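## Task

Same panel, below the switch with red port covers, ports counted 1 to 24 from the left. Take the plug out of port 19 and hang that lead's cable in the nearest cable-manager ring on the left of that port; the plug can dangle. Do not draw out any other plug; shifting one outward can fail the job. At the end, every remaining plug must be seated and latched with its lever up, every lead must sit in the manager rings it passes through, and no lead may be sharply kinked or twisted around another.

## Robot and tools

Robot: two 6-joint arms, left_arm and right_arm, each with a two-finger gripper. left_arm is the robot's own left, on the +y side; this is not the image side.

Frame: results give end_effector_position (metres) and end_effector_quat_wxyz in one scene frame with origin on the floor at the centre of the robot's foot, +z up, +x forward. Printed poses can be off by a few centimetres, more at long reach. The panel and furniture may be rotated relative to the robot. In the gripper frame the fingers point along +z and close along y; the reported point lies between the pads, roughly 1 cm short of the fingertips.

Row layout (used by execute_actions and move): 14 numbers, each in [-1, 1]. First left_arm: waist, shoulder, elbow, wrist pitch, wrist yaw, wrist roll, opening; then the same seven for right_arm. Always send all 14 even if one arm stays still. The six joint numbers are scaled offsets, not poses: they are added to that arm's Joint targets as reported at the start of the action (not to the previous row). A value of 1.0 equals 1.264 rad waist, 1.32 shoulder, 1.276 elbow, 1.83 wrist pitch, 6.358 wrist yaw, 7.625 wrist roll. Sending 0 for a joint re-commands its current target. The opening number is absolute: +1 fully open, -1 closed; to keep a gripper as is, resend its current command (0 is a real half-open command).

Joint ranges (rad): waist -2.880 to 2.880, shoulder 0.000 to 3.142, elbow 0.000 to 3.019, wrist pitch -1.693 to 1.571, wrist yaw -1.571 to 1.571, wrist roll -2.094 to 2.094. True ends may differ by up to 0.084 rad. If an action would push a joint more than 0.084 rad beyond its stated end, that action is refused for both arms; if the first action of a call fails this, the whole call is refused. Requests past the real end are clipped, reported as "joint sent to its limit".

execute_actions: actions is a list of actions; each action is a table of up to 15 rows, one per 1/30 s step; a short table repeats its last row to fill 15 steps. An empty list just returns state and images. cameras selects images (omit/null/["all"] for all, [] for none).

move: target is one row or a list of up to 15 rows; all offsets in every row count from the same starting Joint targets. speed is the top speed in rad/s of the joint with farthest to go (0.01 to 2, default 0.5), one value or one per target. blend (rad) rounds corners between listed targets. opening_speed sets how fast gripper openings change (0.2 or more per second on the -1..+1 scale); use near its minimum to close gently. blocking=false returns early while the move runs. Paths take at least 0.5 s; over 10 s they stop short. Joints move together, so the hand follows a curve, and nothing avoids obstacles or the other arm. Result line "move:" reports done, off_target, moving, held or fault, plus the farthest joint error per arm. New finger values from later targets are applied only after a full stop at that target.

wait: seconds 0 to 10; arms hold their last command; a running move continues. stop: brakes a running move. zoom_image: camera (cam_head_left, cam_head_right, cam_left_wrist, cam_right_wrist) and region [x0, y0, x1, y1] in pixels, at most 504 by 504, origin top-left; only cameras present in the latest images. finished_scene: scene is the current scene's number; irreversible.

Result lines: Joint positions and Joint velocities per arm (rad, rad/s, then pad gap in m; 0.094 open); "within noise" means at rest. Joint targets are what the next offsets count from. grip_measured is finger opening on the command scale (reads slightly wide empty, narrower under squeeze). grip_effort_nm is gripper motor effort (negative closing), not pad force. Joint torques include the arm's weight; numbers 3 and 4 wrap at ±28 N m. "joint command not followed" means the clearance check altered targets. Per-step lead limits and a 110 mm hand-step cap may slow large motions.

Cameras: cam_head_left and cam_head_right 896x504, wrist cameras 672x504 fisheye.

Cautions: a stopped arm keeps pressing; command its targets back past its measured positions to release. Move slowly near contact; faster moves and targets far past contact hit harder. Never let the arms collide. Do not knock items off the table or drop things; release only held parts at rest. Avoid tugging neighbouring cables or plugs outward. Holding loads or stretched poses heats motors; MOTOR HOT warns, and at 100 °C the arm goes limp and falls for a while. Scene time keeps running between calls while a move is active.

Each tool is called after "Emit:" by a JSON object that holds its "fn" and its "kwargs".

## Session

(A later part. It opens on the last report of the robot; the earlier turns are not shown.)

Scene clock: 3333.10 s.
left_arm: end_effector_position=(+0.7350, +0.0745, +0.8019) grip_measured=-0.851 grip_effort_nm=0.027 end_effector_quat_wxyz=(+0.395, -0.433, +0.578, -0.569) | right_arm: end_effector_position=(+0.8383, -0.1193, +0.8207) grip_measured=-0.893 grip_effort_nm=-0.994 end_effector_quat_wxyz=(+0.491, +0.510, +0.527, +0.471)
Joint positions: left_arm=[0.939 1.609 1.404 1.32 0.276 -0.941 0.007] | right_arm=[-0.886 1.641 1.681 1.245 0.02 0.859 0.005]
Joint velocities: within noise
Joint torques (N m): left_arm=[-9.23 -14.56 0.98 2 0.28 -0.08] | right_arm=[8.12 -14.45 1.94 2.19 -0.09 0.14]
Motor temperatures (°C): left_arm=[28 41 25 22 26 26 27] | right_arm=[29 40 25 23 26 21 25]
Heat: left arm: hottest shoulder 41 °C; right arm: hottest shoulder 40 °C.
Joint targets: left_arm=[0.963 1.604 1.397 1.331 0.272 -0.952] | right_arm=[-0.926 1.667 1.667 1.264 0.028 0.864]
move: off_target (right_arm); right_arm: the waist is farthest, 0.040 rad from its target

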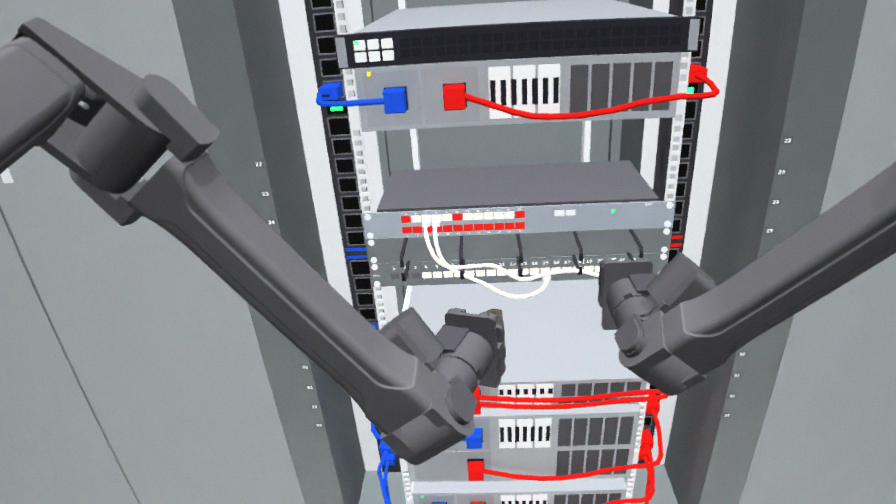

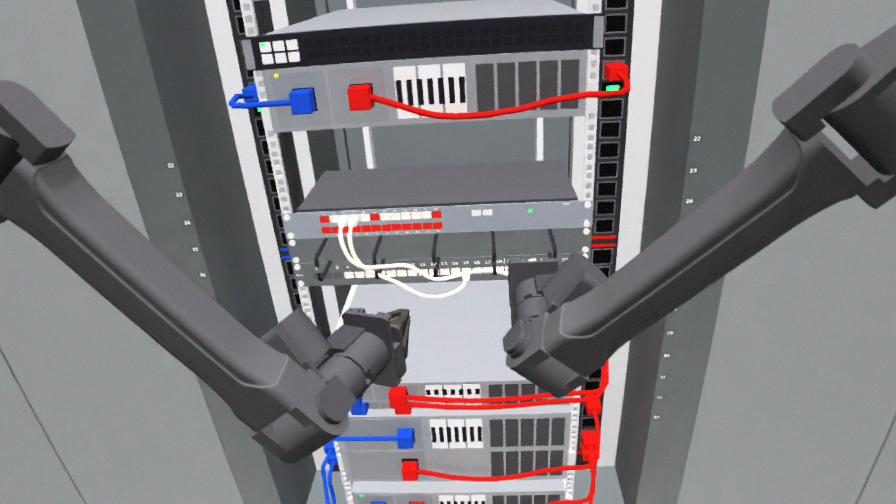

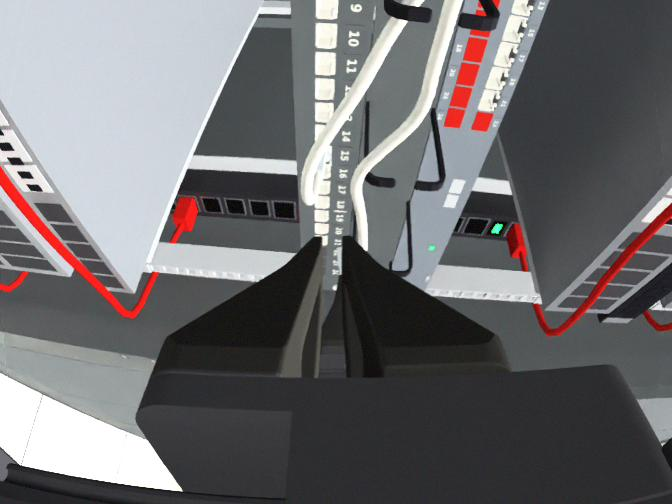

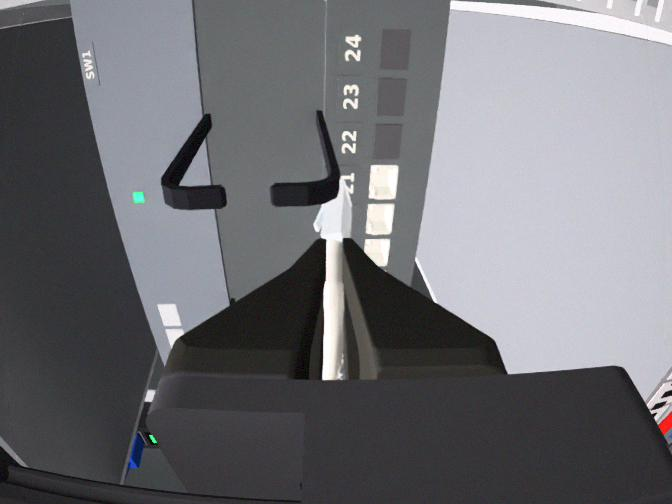

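Emit:
{"fn": "move", "kwargs": {"target": [[0.0071,-0.0576,0.0682,-0.0344,0,0,-1,0,0,0,0,0,0,-0.97]], "speed": 0.15}}

Emit:
{"fn": "zoom_image", "kwargs": {"camera": "cam_left_wrist", "region": [230, 60, 470, 300]}}

Emit:
{"fn": "zoom_image", "kwargs": {"camera": "cam_head_left", "region": [430, 230, 530, 300]}}

Scene clock: 3350.90 s.
left_arm: end_effector_position=(+0.7961, +0.1162, +0.8505) grip_measured=-0.993 grip_effort_nm=-0.418 end_effector_quat_wxyz=(+0.441, -0.424, +0.548, -0.571) | right_arm: end_effector_position=(+0.8382, -0.1193, +0.8207) grip_measured=-0.893 grip_effort_nm=-0.994 end_effector_quat_wxyz=(+0.491, +0.510, +0.527, +0.471)
Joint positions: left_arm=[0.945 1.525 1.474 1.277 0.276 -0.941 0] | right_arm=[-0.886 1.641 1.681 1.246 0.02 0.859 0.005]
Joint velocities: within noise
Joint torques (N m): left_arm=[-8.06 -14.97 3.37 1.21 0.28 -0.06] | right_arm=[8.12 -14.27 1.92 2.15 -0.06 0.15]
Motor temperatures (°C): left_arm=[28 41 25 22 26 26 27] | right_arm=[28 41 25 23 25 21 25]
Heat: left arm: hottest shoulder 41 °C; right arm: hottest shoulder 41 °C.
Joint targets: left_arm=[0.972 1.528 1.484 1.268 0.272 -0.952] | right_arm=[-0.926 1.667 1.666 1.264 0.028 0.864]
move: off_target (right_arm); right_arm: the waist is farthest, 0.040 rad from its target

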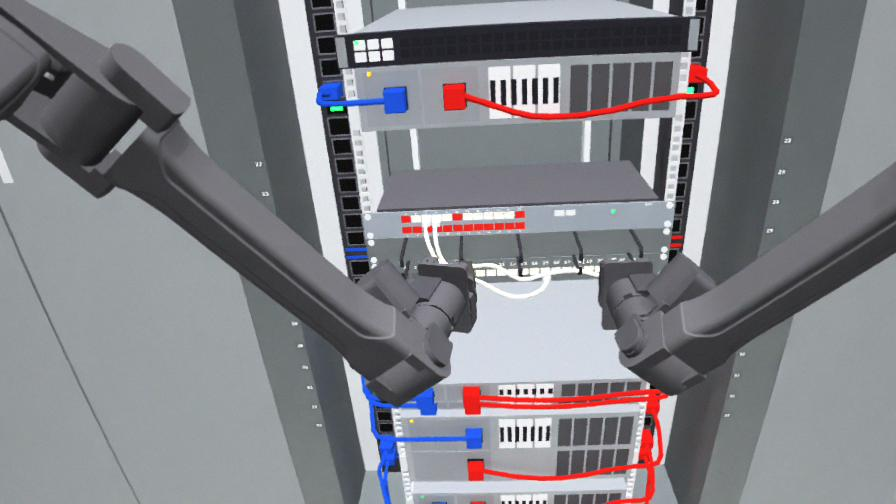

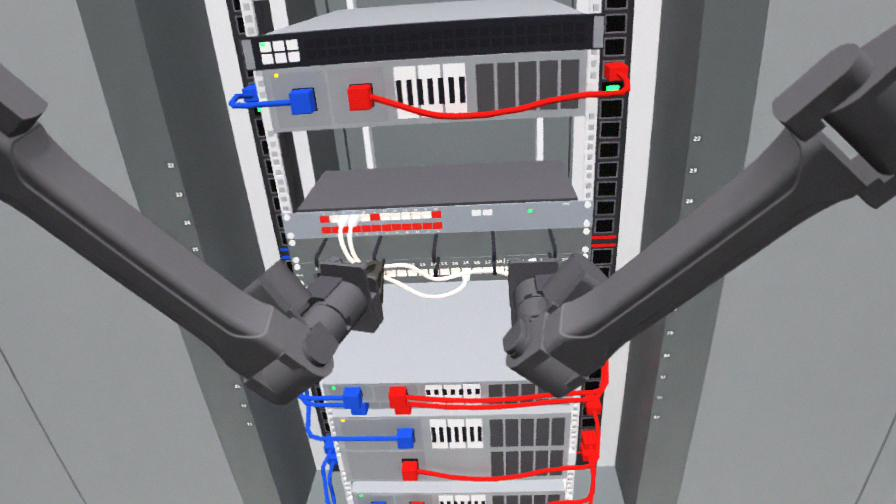

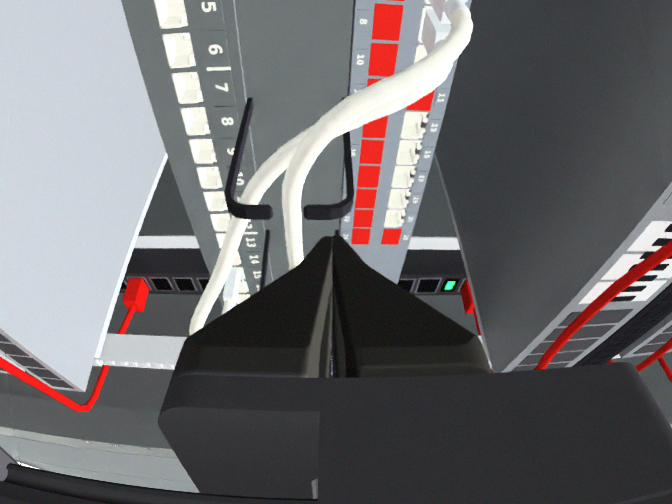

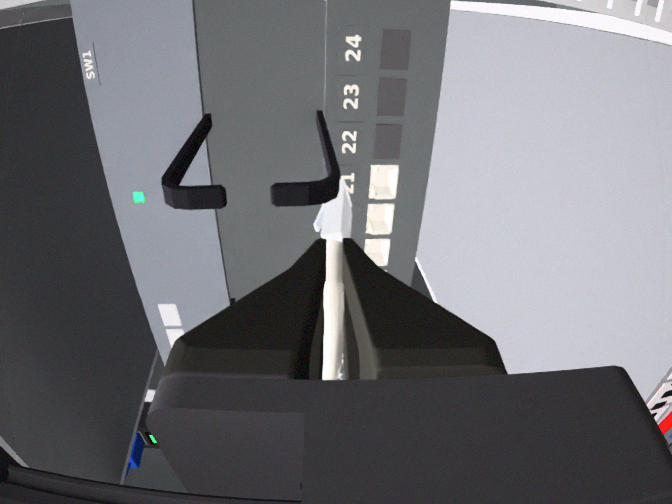

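Scaled by 2.100 from the camera's 672x504 image, which has a finer 960x720 frame.

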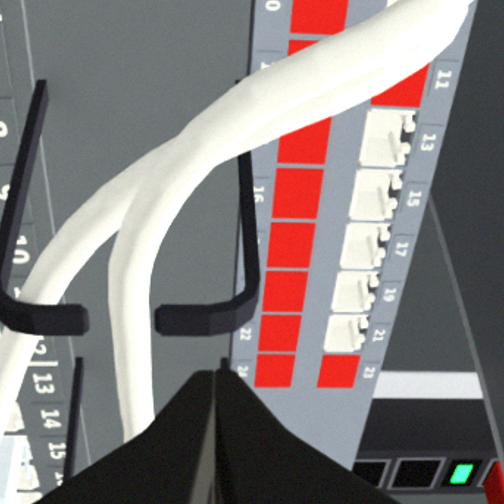

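Scaled by 5.040 from the camera's 896x504 image, which has a finer 1280x720 frame.

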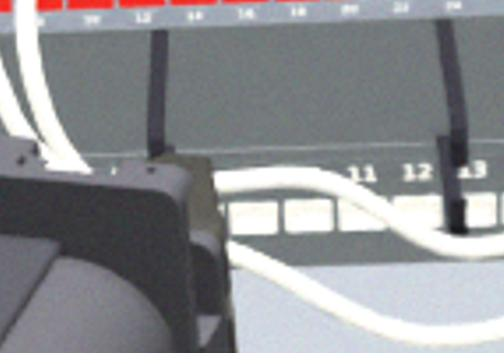

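Emit:
{"fn": "move", "kwargs": {"target": [[0,0.049,0.022,0.006,0,0,-1,0,0,0,0,0,0,-0.97]], "speed": 0.08}}

Emit:
{"fn": "zoom_image", "kwargs": {"camera": "cam_left_wrist", "region": [230, 60, 470, 300]}}

Emit:
{"fn": "zoom_image", "kwargs": {"camera": "cam_head_left", "region": [430, 230, 530, 300]}}

Scene clock: 3362.50 s.
left_arm: end_effector_position=(+0.7902, +0.1049, +0.8350) grip_measured=-0.993 grip_effort_nm=-0.418 end_effector_quat_wxyz=(+0.434, -0.425, +0.553, -0.571) | right_arm: end_effector_position=(+0.8382, -0.1193, +0.8207) grip_measured=-0.893 grip_effort_nm=-0.994 end_effector_quat_wxyz=(+0.491, +0.510, +0.527, +0.471)
Joint positions: left_arm=[0.945 1.562 1.493 1.276 0.276 -0.941 0] | right_arm=[-0.886 1.641 1.681 1.246 0.02 0.859 0.005]
Joint velocities: within noise
Joint torques (N m): left_arm=[-8.29 -12.75 3.81 1.66 0.28 -0.07] | right_arm=[7.94 -14.15 1.91 2.14 -0.08 0.13]
Motor temperatures (°C): left_arm=[27 41 25 22 26 26 28] | right_arm=[28 41 25 23 25 21 25]
Heat: left arm: hottest shoulder 41 °C; right arm: hottest shoulder 41 °C.
Joint targets: left_arm=[0.972 1.593 1.512 1.279 0.272 -0.952] | right_arm=[-0.926 1.667 1.666 1.264 0.028 0.864]
move: off_target (right_arm); right_arm: the waist is farthest, 0.040 rad from its target

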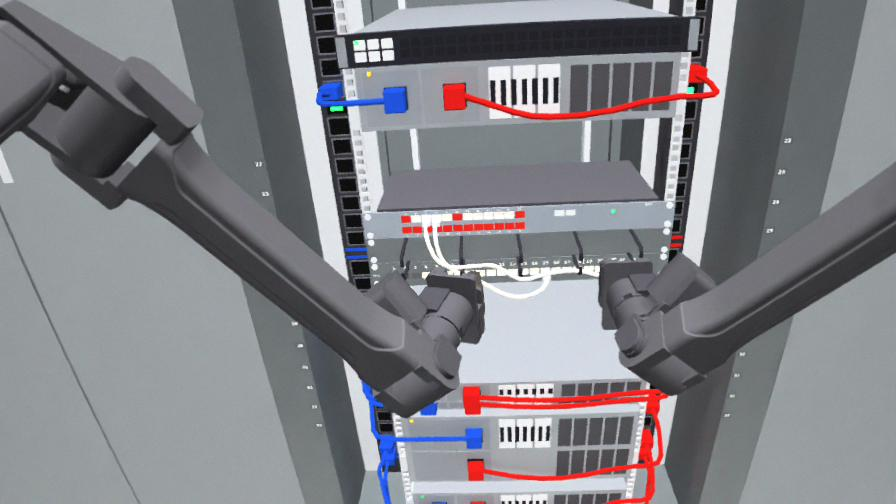

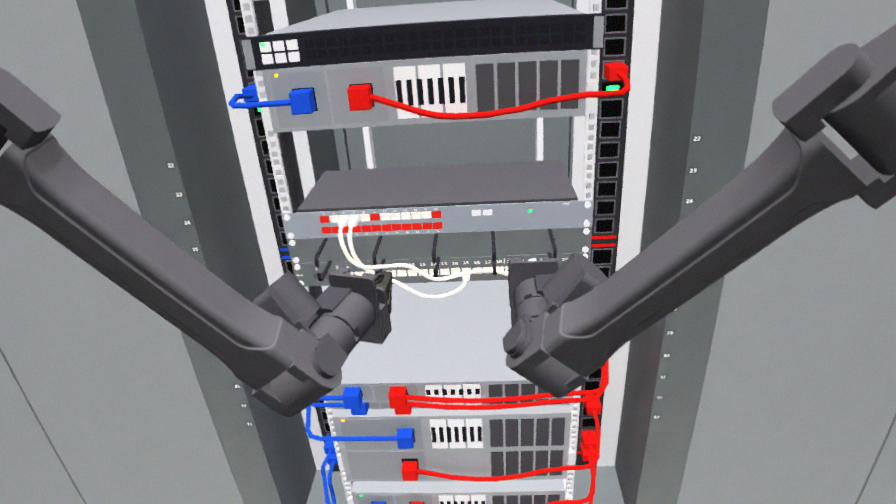

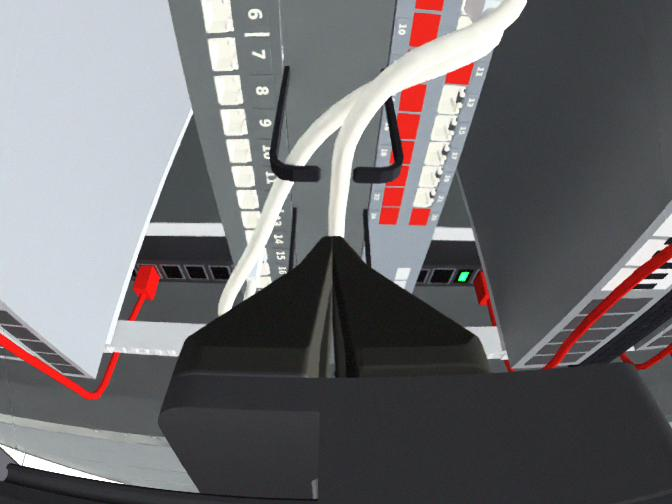

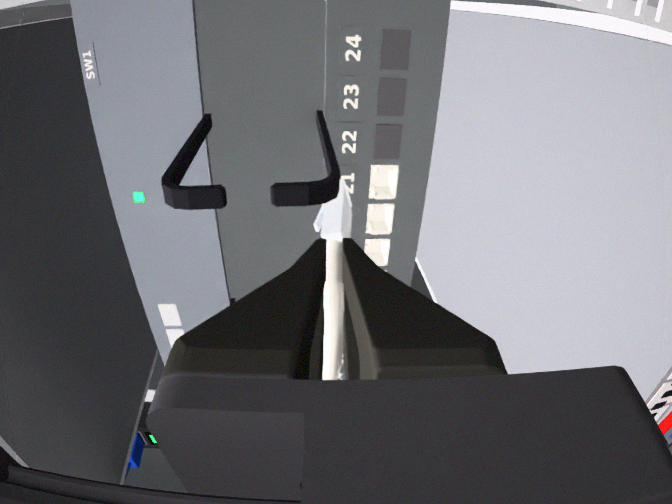

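Scaled by 2.100 from the camera's 672x504 image, which has a finer 960x720 frame.

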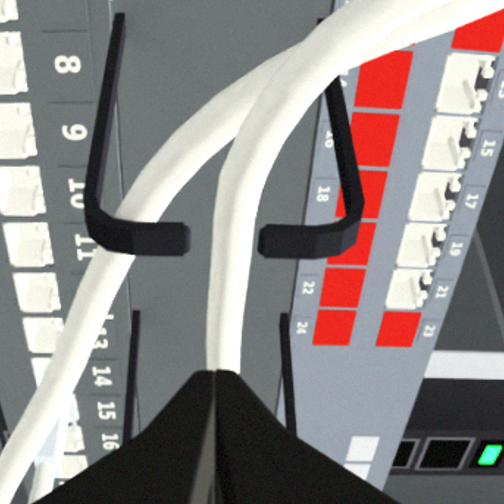

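Scaled by 5.040 from the camera's 896x504 image, which has a finer 1280x720 frame.

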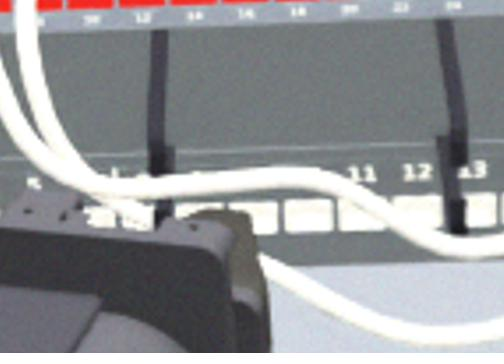

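Emit:
{"fn": "move", "kwargs": {"target": [[0,0.0051,0.053,-0.0377,0,0,-1,0,0,0,0,0,0,-0.97]], "speed": 0.06}}

Emit:
{"fn": "zoom_image", "kwargs": {"camera": "cam_left_wrist", "region": [230, 100, 470, 340]}}

Emit:
{"fn": "zoom_image", "kwargs": {"camera": "cam_head_left", "region": [430, 230, 530, 300]}}

Scene clock: 3372.70 s.
left_arm: end_effector_position=(+0.8113, +0.1071, +0.8365) grip_measured=-0.993 grip_effort_nm=-0.418 end_effector_quat_wxyz=(+0.433, -0.425, +0.553, -0.571) | right_arm: end_effector_position=(+0.8382, -0.1193, +0.8207) grip_measured=-0.893 grip_effort_nm=-0.999 end_effector_quat_wxyz=(+0.491, +0.510, +0.527, +0.471)
Joint positions: left_arm=[0.945 1.565 1.553 1.22 0.276 -0.941 0] | right_arm=[-0.886 1.641 1.681 1.246 0.02 0.859 0.005]
Joint velocities: within noise
Joint torques (N m): left_arm=[-8.35 -13.27 4.92 1.18 0.29 -0.07] | right_arm=[8 -14.39 1.96 2.19 -0.05 0.13]
Motor temperatures (°C): left_arm=[27 40 25 22 26 26 28] | right_arm=[28 41 25 23 25 21 25]
Heat: left arm: hottest shoulder 40 °C; right arm: hottest shoulder 41 °C.
Joint targets: left_arm=[0.972 1.600 1.580 1.210 0.272 -0.952] | right_arm=[-0.926 1.667 1.666 1.264 0.028 0.864]
move: off_target (right_arm); right_arm: the waist is farthest, 0.040 rad from its target

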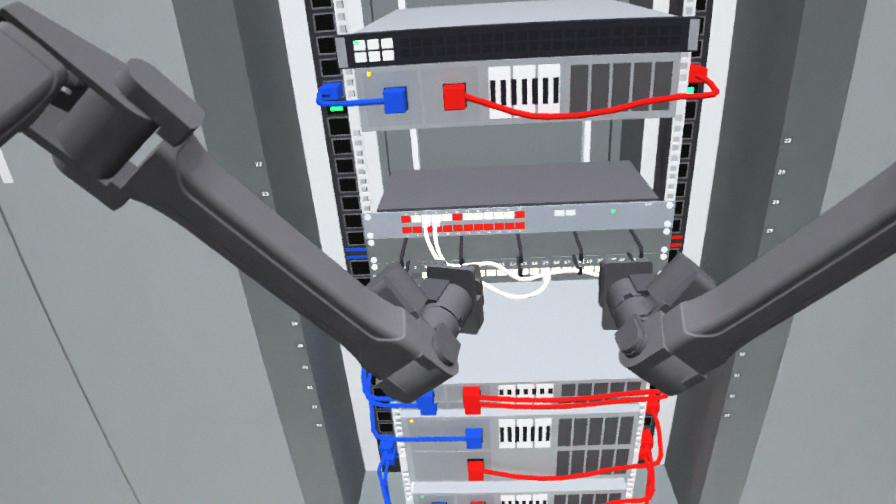

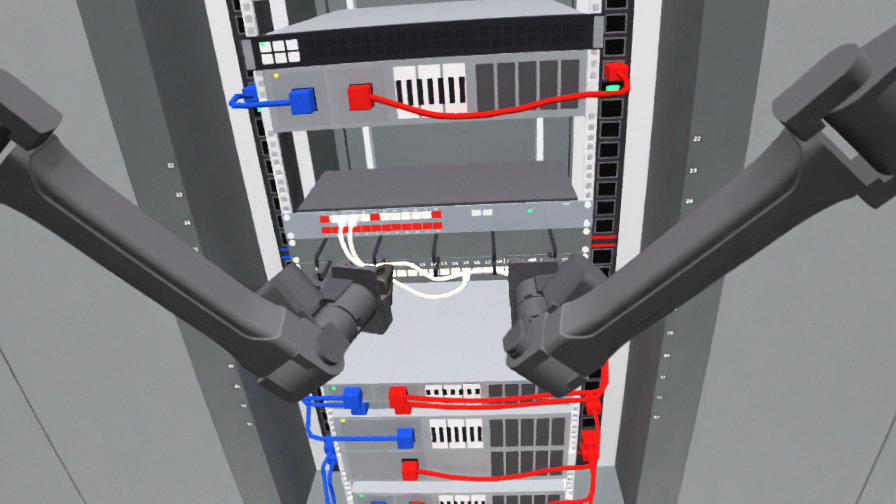

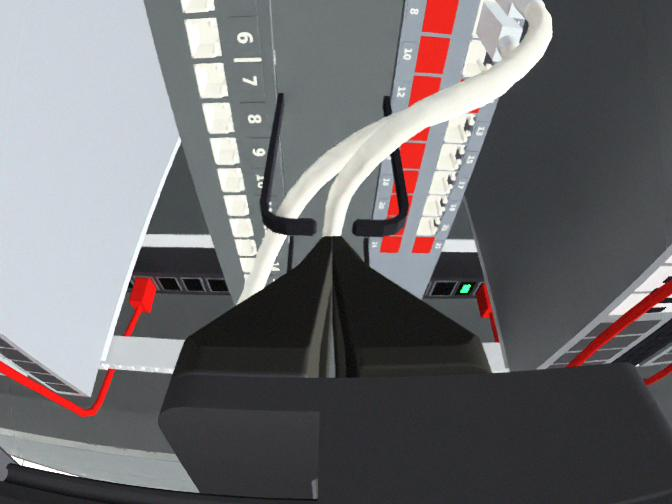

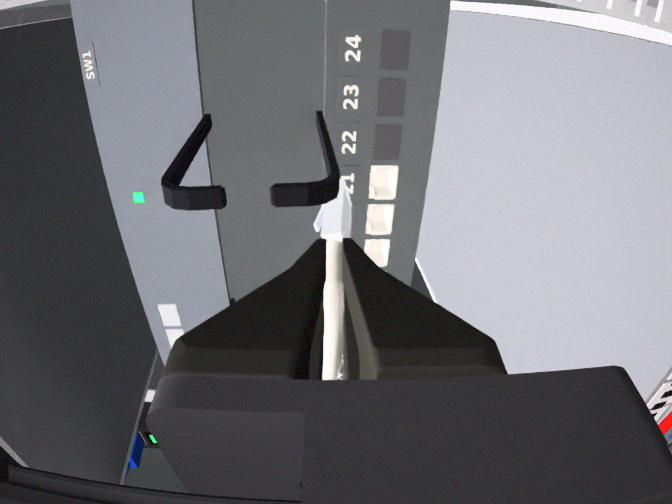

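Scaled by 2.100 from the camera's 672x504 image, which has a finer 960x720 frame.

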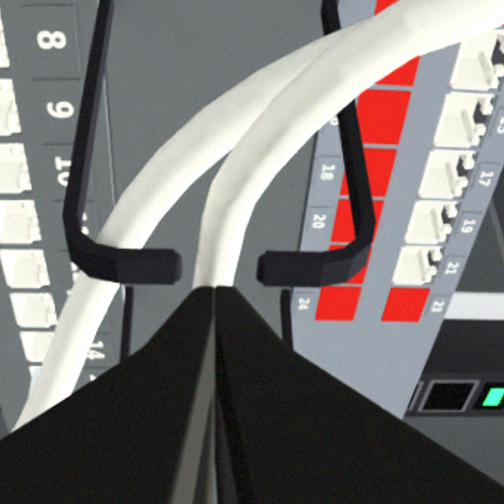

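Scaled by 5.040 from the camera's 896x504 image, which has a finer 1280x720 frame.

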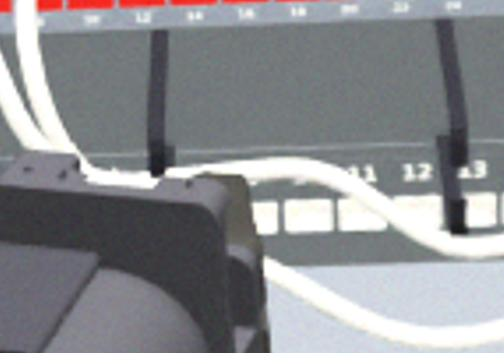

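Emit:
{"fn": "move", "kwargs": {"target": [[0,0,-0.03,0.008,0,0,-1,0,0,0,0,0,0,-0.97],[0,0.0,-0.095,0.05,0,0,-1,0,0,0,0,0,0,-0.97]], "speed": 0.1, "blend": [0.01,0]}}

Emit:
{"fn": "zoom_image", "kwargs": {"camera": "cam_left_wrist", "region": [230, 40, 470, 280]}}

Emit:
{"fn": "zoom_image", "kwargs": {"camera": "cam_head_left", "region": [440, 250, 490, 290]}}

Scene clock: 3391.80 s.
left_arm: end_effector_position=(+0.7781, +0.1002, +0.8293) grip_measured=-0.993 grip_effort_nm=-0.418 end_effector_quat_wxyz=(+0.426, -0.427, +0.558, -0.570) | right_arm: end_effector_position=(+0.8382, -0.1195, +0.8205) grip_measured=-0.893 grip_effort_nm=-0.999 end_effector_quat_wxyz=(+0.491, +0.510, +0.527, +0.470)
Joint positions: left_arm=[0.945 1.565 1.466 1.288 0.276 -0.941 0] | right_arm=[-0.887 1.641 1.681 1.246 0.02 0.859 0.005]
Joint velocities: within noise
Joint torques (N m): left_arm=[-8.53 -12.57 1.74 2.15 0.28 -0.08] | right_arm=[8.12 -14.33 1.96 2.11 -0.08 0.15]
Motor temperatures (°C): left_arm=[27 38 26 22 26 26 28] | right_arm=[28 41 25 23 25 21 26]
Heat: left arm: hottest shoulder 38 °C; right arm: hottest shoulder 41 °C.
Joint targets: left_arm=[0.972 1.600 1.458 1.301 0.272 -0.952] | right_arm=[-0.926 1.667 1.666 1.264 0.028 0.864]
move: off_target (right_arm); right_arm: the waist is farthest, 0.039 rad from its target

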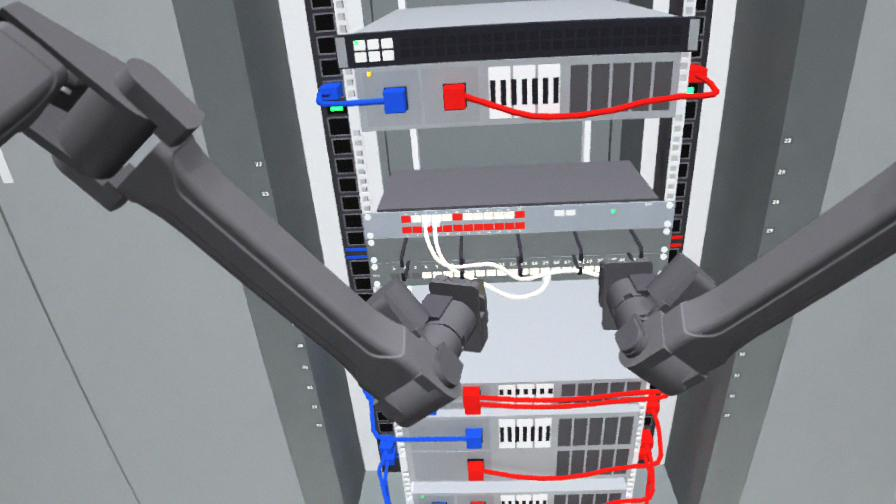

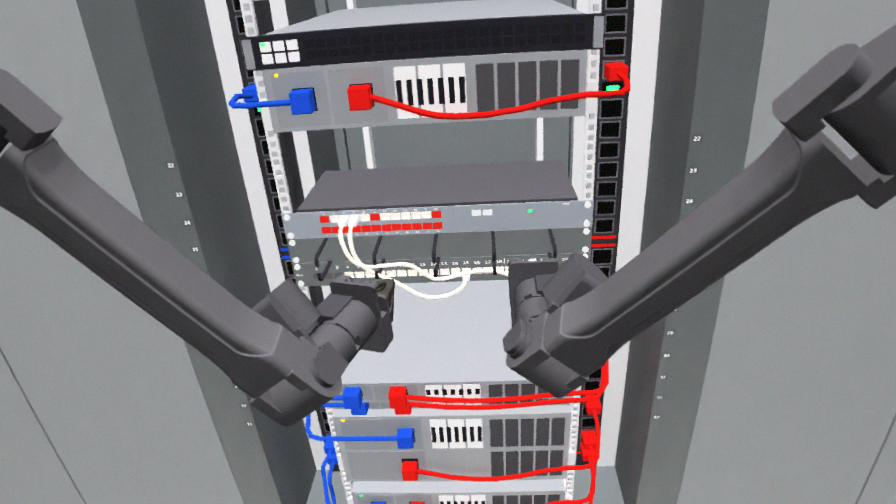

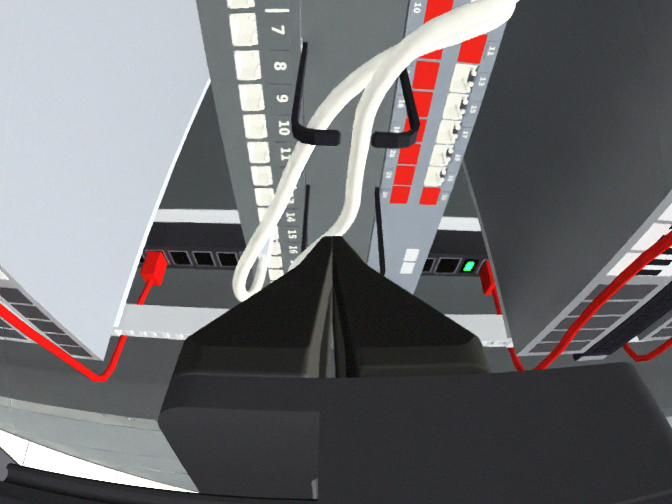

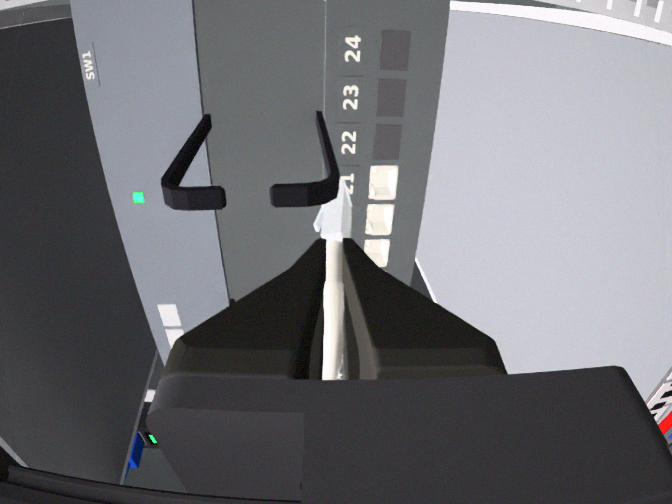

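Scaled by 2.100 from the camera's 672x504 image, which has a finer 960x720 frame.

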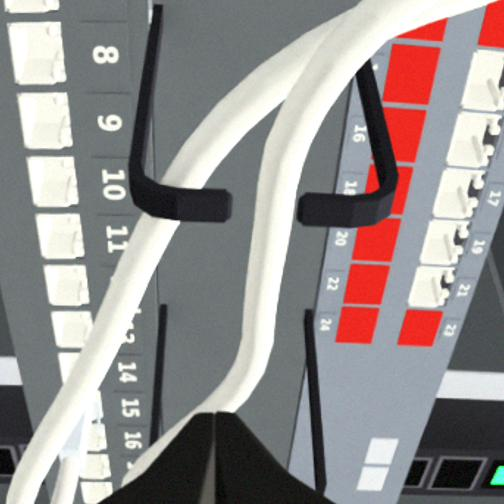

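Scaled by 10.080 from the camera's 896x504 image, which has a finer 1280x720 frame.

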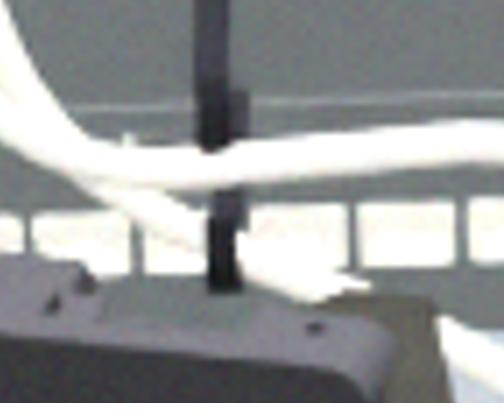

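Emit:
{"fn": "move", "kwargs": {"target": [[0,0,0,0,0,0,-1,0.0736,0.0174,0.0572,-0.0235,0,0,-0.97]], "speed": 0.06}}

Emit:
{"fn": "zoom_image", "kwargs": {"camera": "cam_head_left", "region": [420, 210, 620, 310]}}

Emit:
{"fn": "zoom_image", "kwargs": {"camera": "cam_right_wrist", "region": [200, 60, 500, 330]}}

Scene clock: 3437.83 s.
left_arm: end_effector_position=(+0.7782, +0.1004, +0.8295) grip_measured=-0.993 grip_effort_nm=-0.418 end_effector_quat_wxyz=(+0.427, -0.426, +0.558, -0.570) | right_arm: end_effector_position=(+0.8454, -0.1048, +0.8272) grip_measured=-0.893 grip_effort_nm=-0.999 end_effector_quat_wxyz=(+0.486, +0.517, +0.518, +0.478)
Joint positions: left_arm=[0.945 1.565 1.466 1.289 0.276 -0.941 0] | right_arm=[-0.857 1.661 1.719 1.233 0.027 0.859 0.005]
Joint velocities: within noise
Joint torques (N m): left_arm=[-8.41 -12.63 1.73 2.02 0.29 -0.08] | right_arm=[13.74 -13.8 4.86 0.79 -0.35 0.14]
Motor temperatures (°C): left_arm=[27 37 25 22 26 26 28] | right_arm=[28 41 25 23 25 21 26]
Heat: left arm: hottest shoulder 37 °C; right arm: hottest shoulder 41 °C.
Joint targets: left_arm=[0.972 1.600 1.458 1.301 0.272 -0.952] | right_arm=[-0.833 1.690 1.740 1.221 0.028 0.864]
move: done

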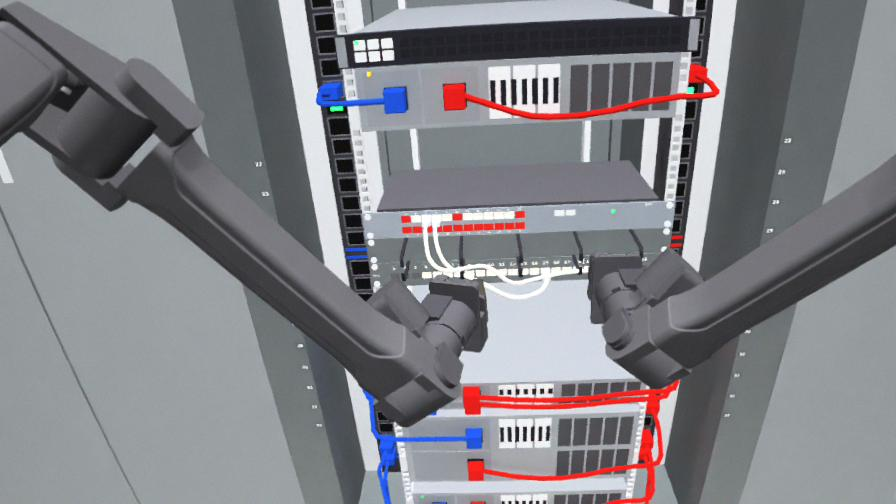

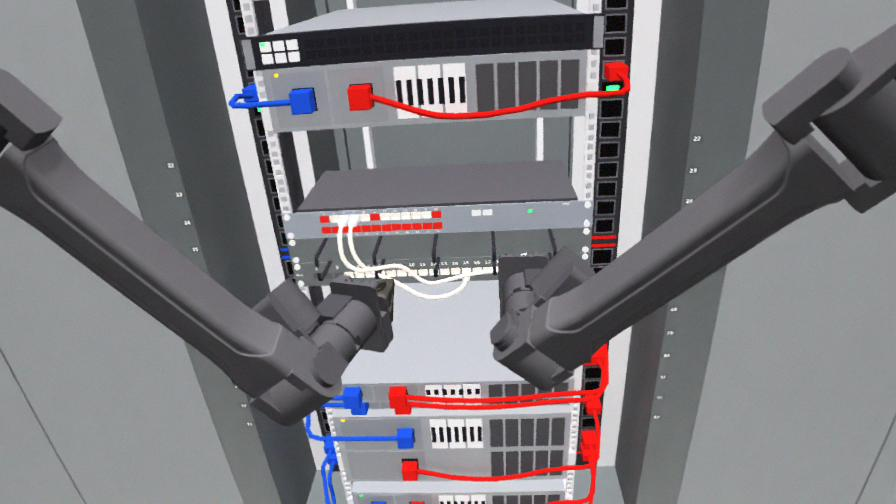

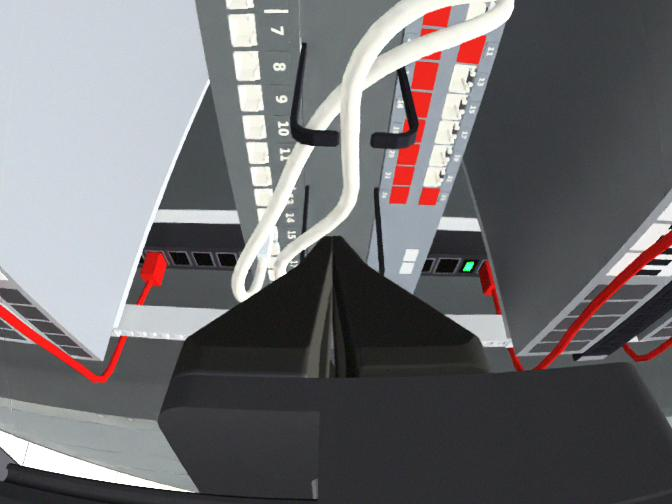

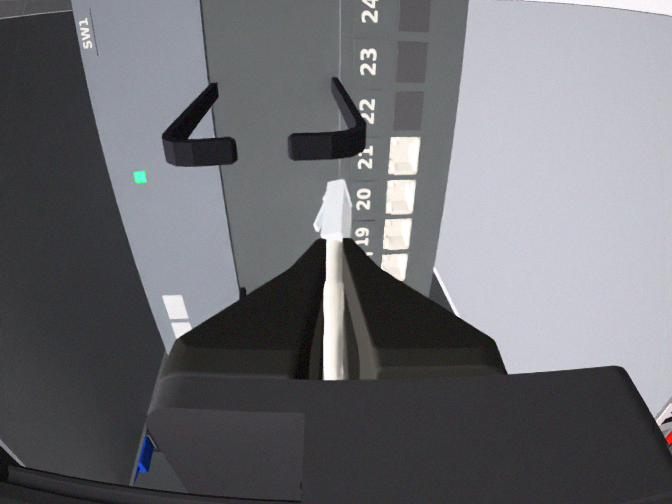

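Scaled by 2.520 from the camera's 896x504 image, which has a finer 1280x720 frame.

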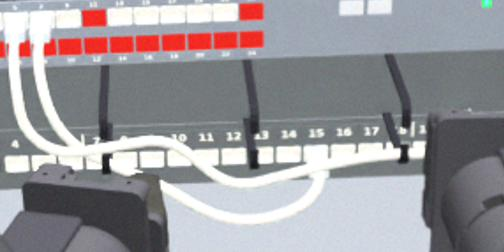

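Scaled by 1.680 from the camera's 672x504 image, which has a finer 960x720 frame.

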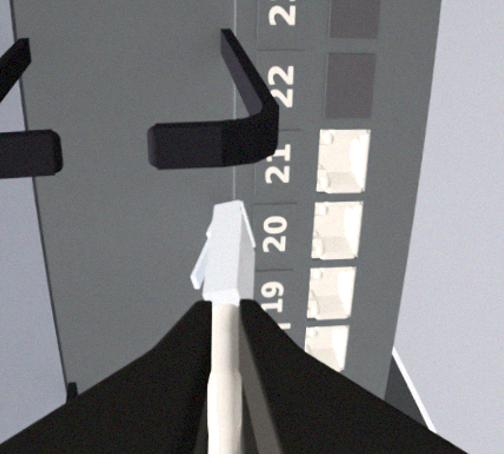

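Emit:
{"fn": "move", "kwargs": {"target": [[0,0,0,0,0,0,-1,0.0198,0.0155,0.0139,-0.0018,0,0,-0.97]], "speed": 0.06}}

Emit:
{"fn": "zoom_image", "kwargs": {"camera": "cam_head_left", "region": [420, 210, 620, 310]}}

Emit:
{"fn": "zoom_image", "kwargs": {"camera": "cam_left_wrist", "region": [230, 40, 470, 280]}}

Emit:
{"fn": "zoom_image", "kwargs": {"camera": "cam_head_left", "region": [440, 250, 490, 290]}}

Scene clock: 3454.63 s.
left_arm: end_effector_position=(+0.7782, +0.1004, +0.8296) grip_measured=-0.993 grip_effort_nm=-0.418 end_effector_quat_wxyz=(+0.427, -0.426, +0.558, -0.570) | right_arm: end_effector_position=(+0.8461, -0.0921, +0.8289) grip_measured=-0.893 grip_effort_nm=-0.994 end_effector_quat_wxyz=(+0.481, +0.521, +0.513, +0.484)
Joint positions: left_arm=[0.945 1.565 1.466 1.29 0.276 -0.941 0] | right_arm=[-0.837 1.68 1.74 1.231 0.029 0.859 0.005]
Joint velocities: within noise
Joint torques (N m): left_arm=[-8.47 -12.57 1.7 2 0.28 -0.08] | right_arm=[14.45 -13.27 4.67 0.79 -0.48 0.15]
Motor temperatures (°C): left_arm=[27 37 25 22 26 26 28] | right_arm=[28 40 25 23 25 21 26]
Heat: left arm: hottest shoulder 37 °C; right arm: hottest shoulder 40 °C.
Joint targets: left_arm=[0.972 1.600 1.458 1.301 0.272 -0.952] | right_arm=[-0.808 1.711 1.758 1.218 0.028 0.864]
move: done

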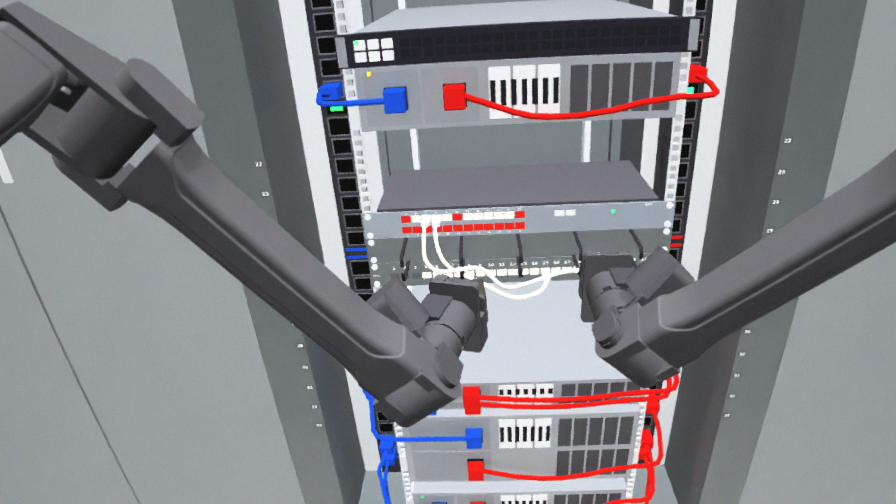

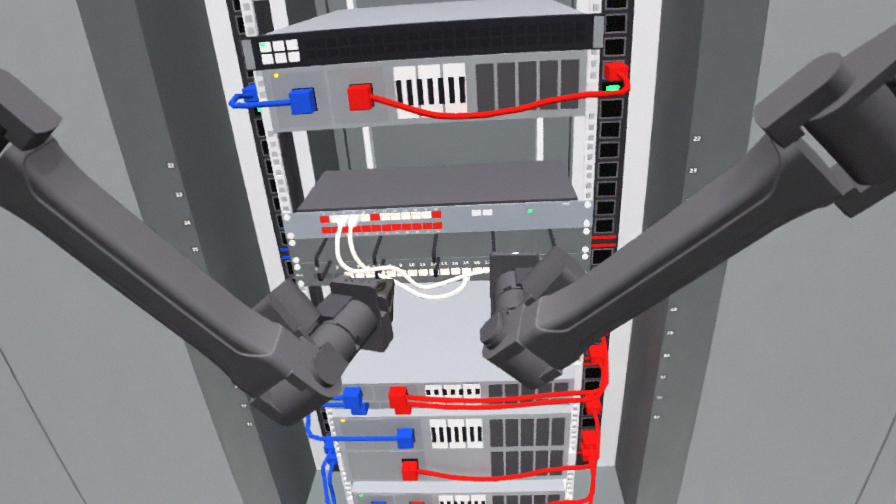

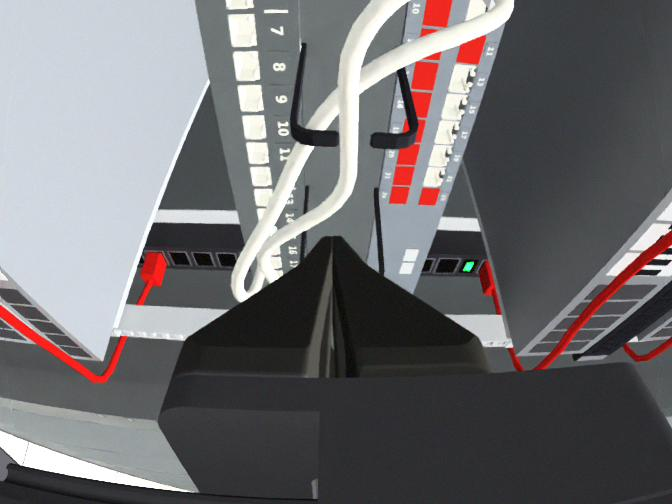

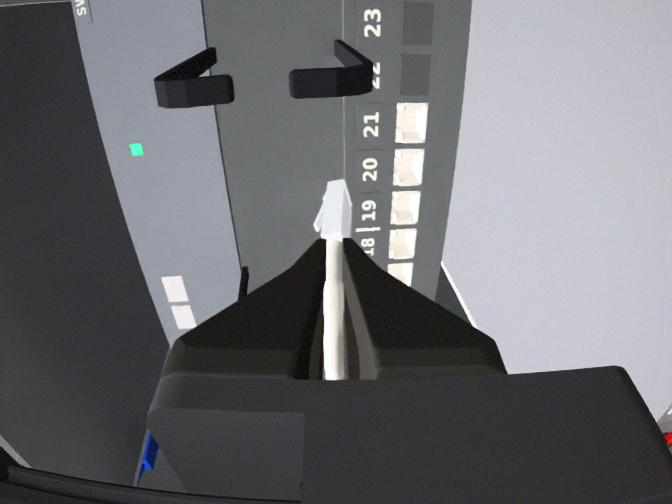

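Scaled by 2.520 from the camera's 896x504 image, which has a finer 1280x720 frame.

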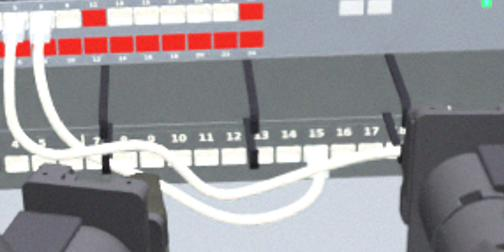

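Scaled by 2.100 from the camera's 672x504 image, which has a finer 960x720 frame.

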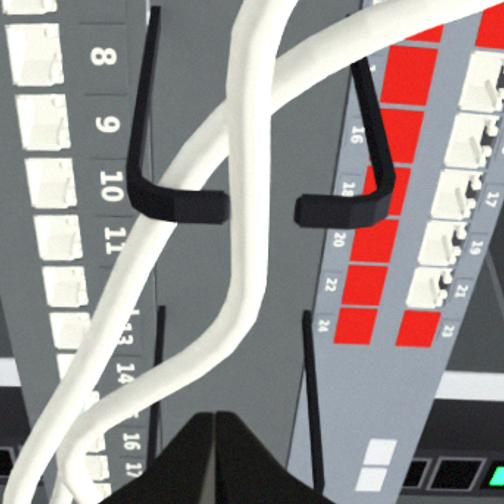

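Scaled by 10.080 from the camera's 896x504 image, which has a finer 1280x720 frame.

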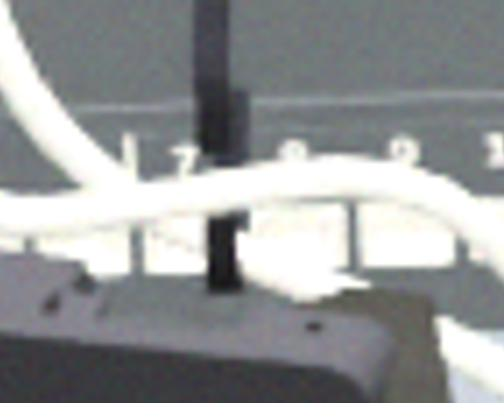

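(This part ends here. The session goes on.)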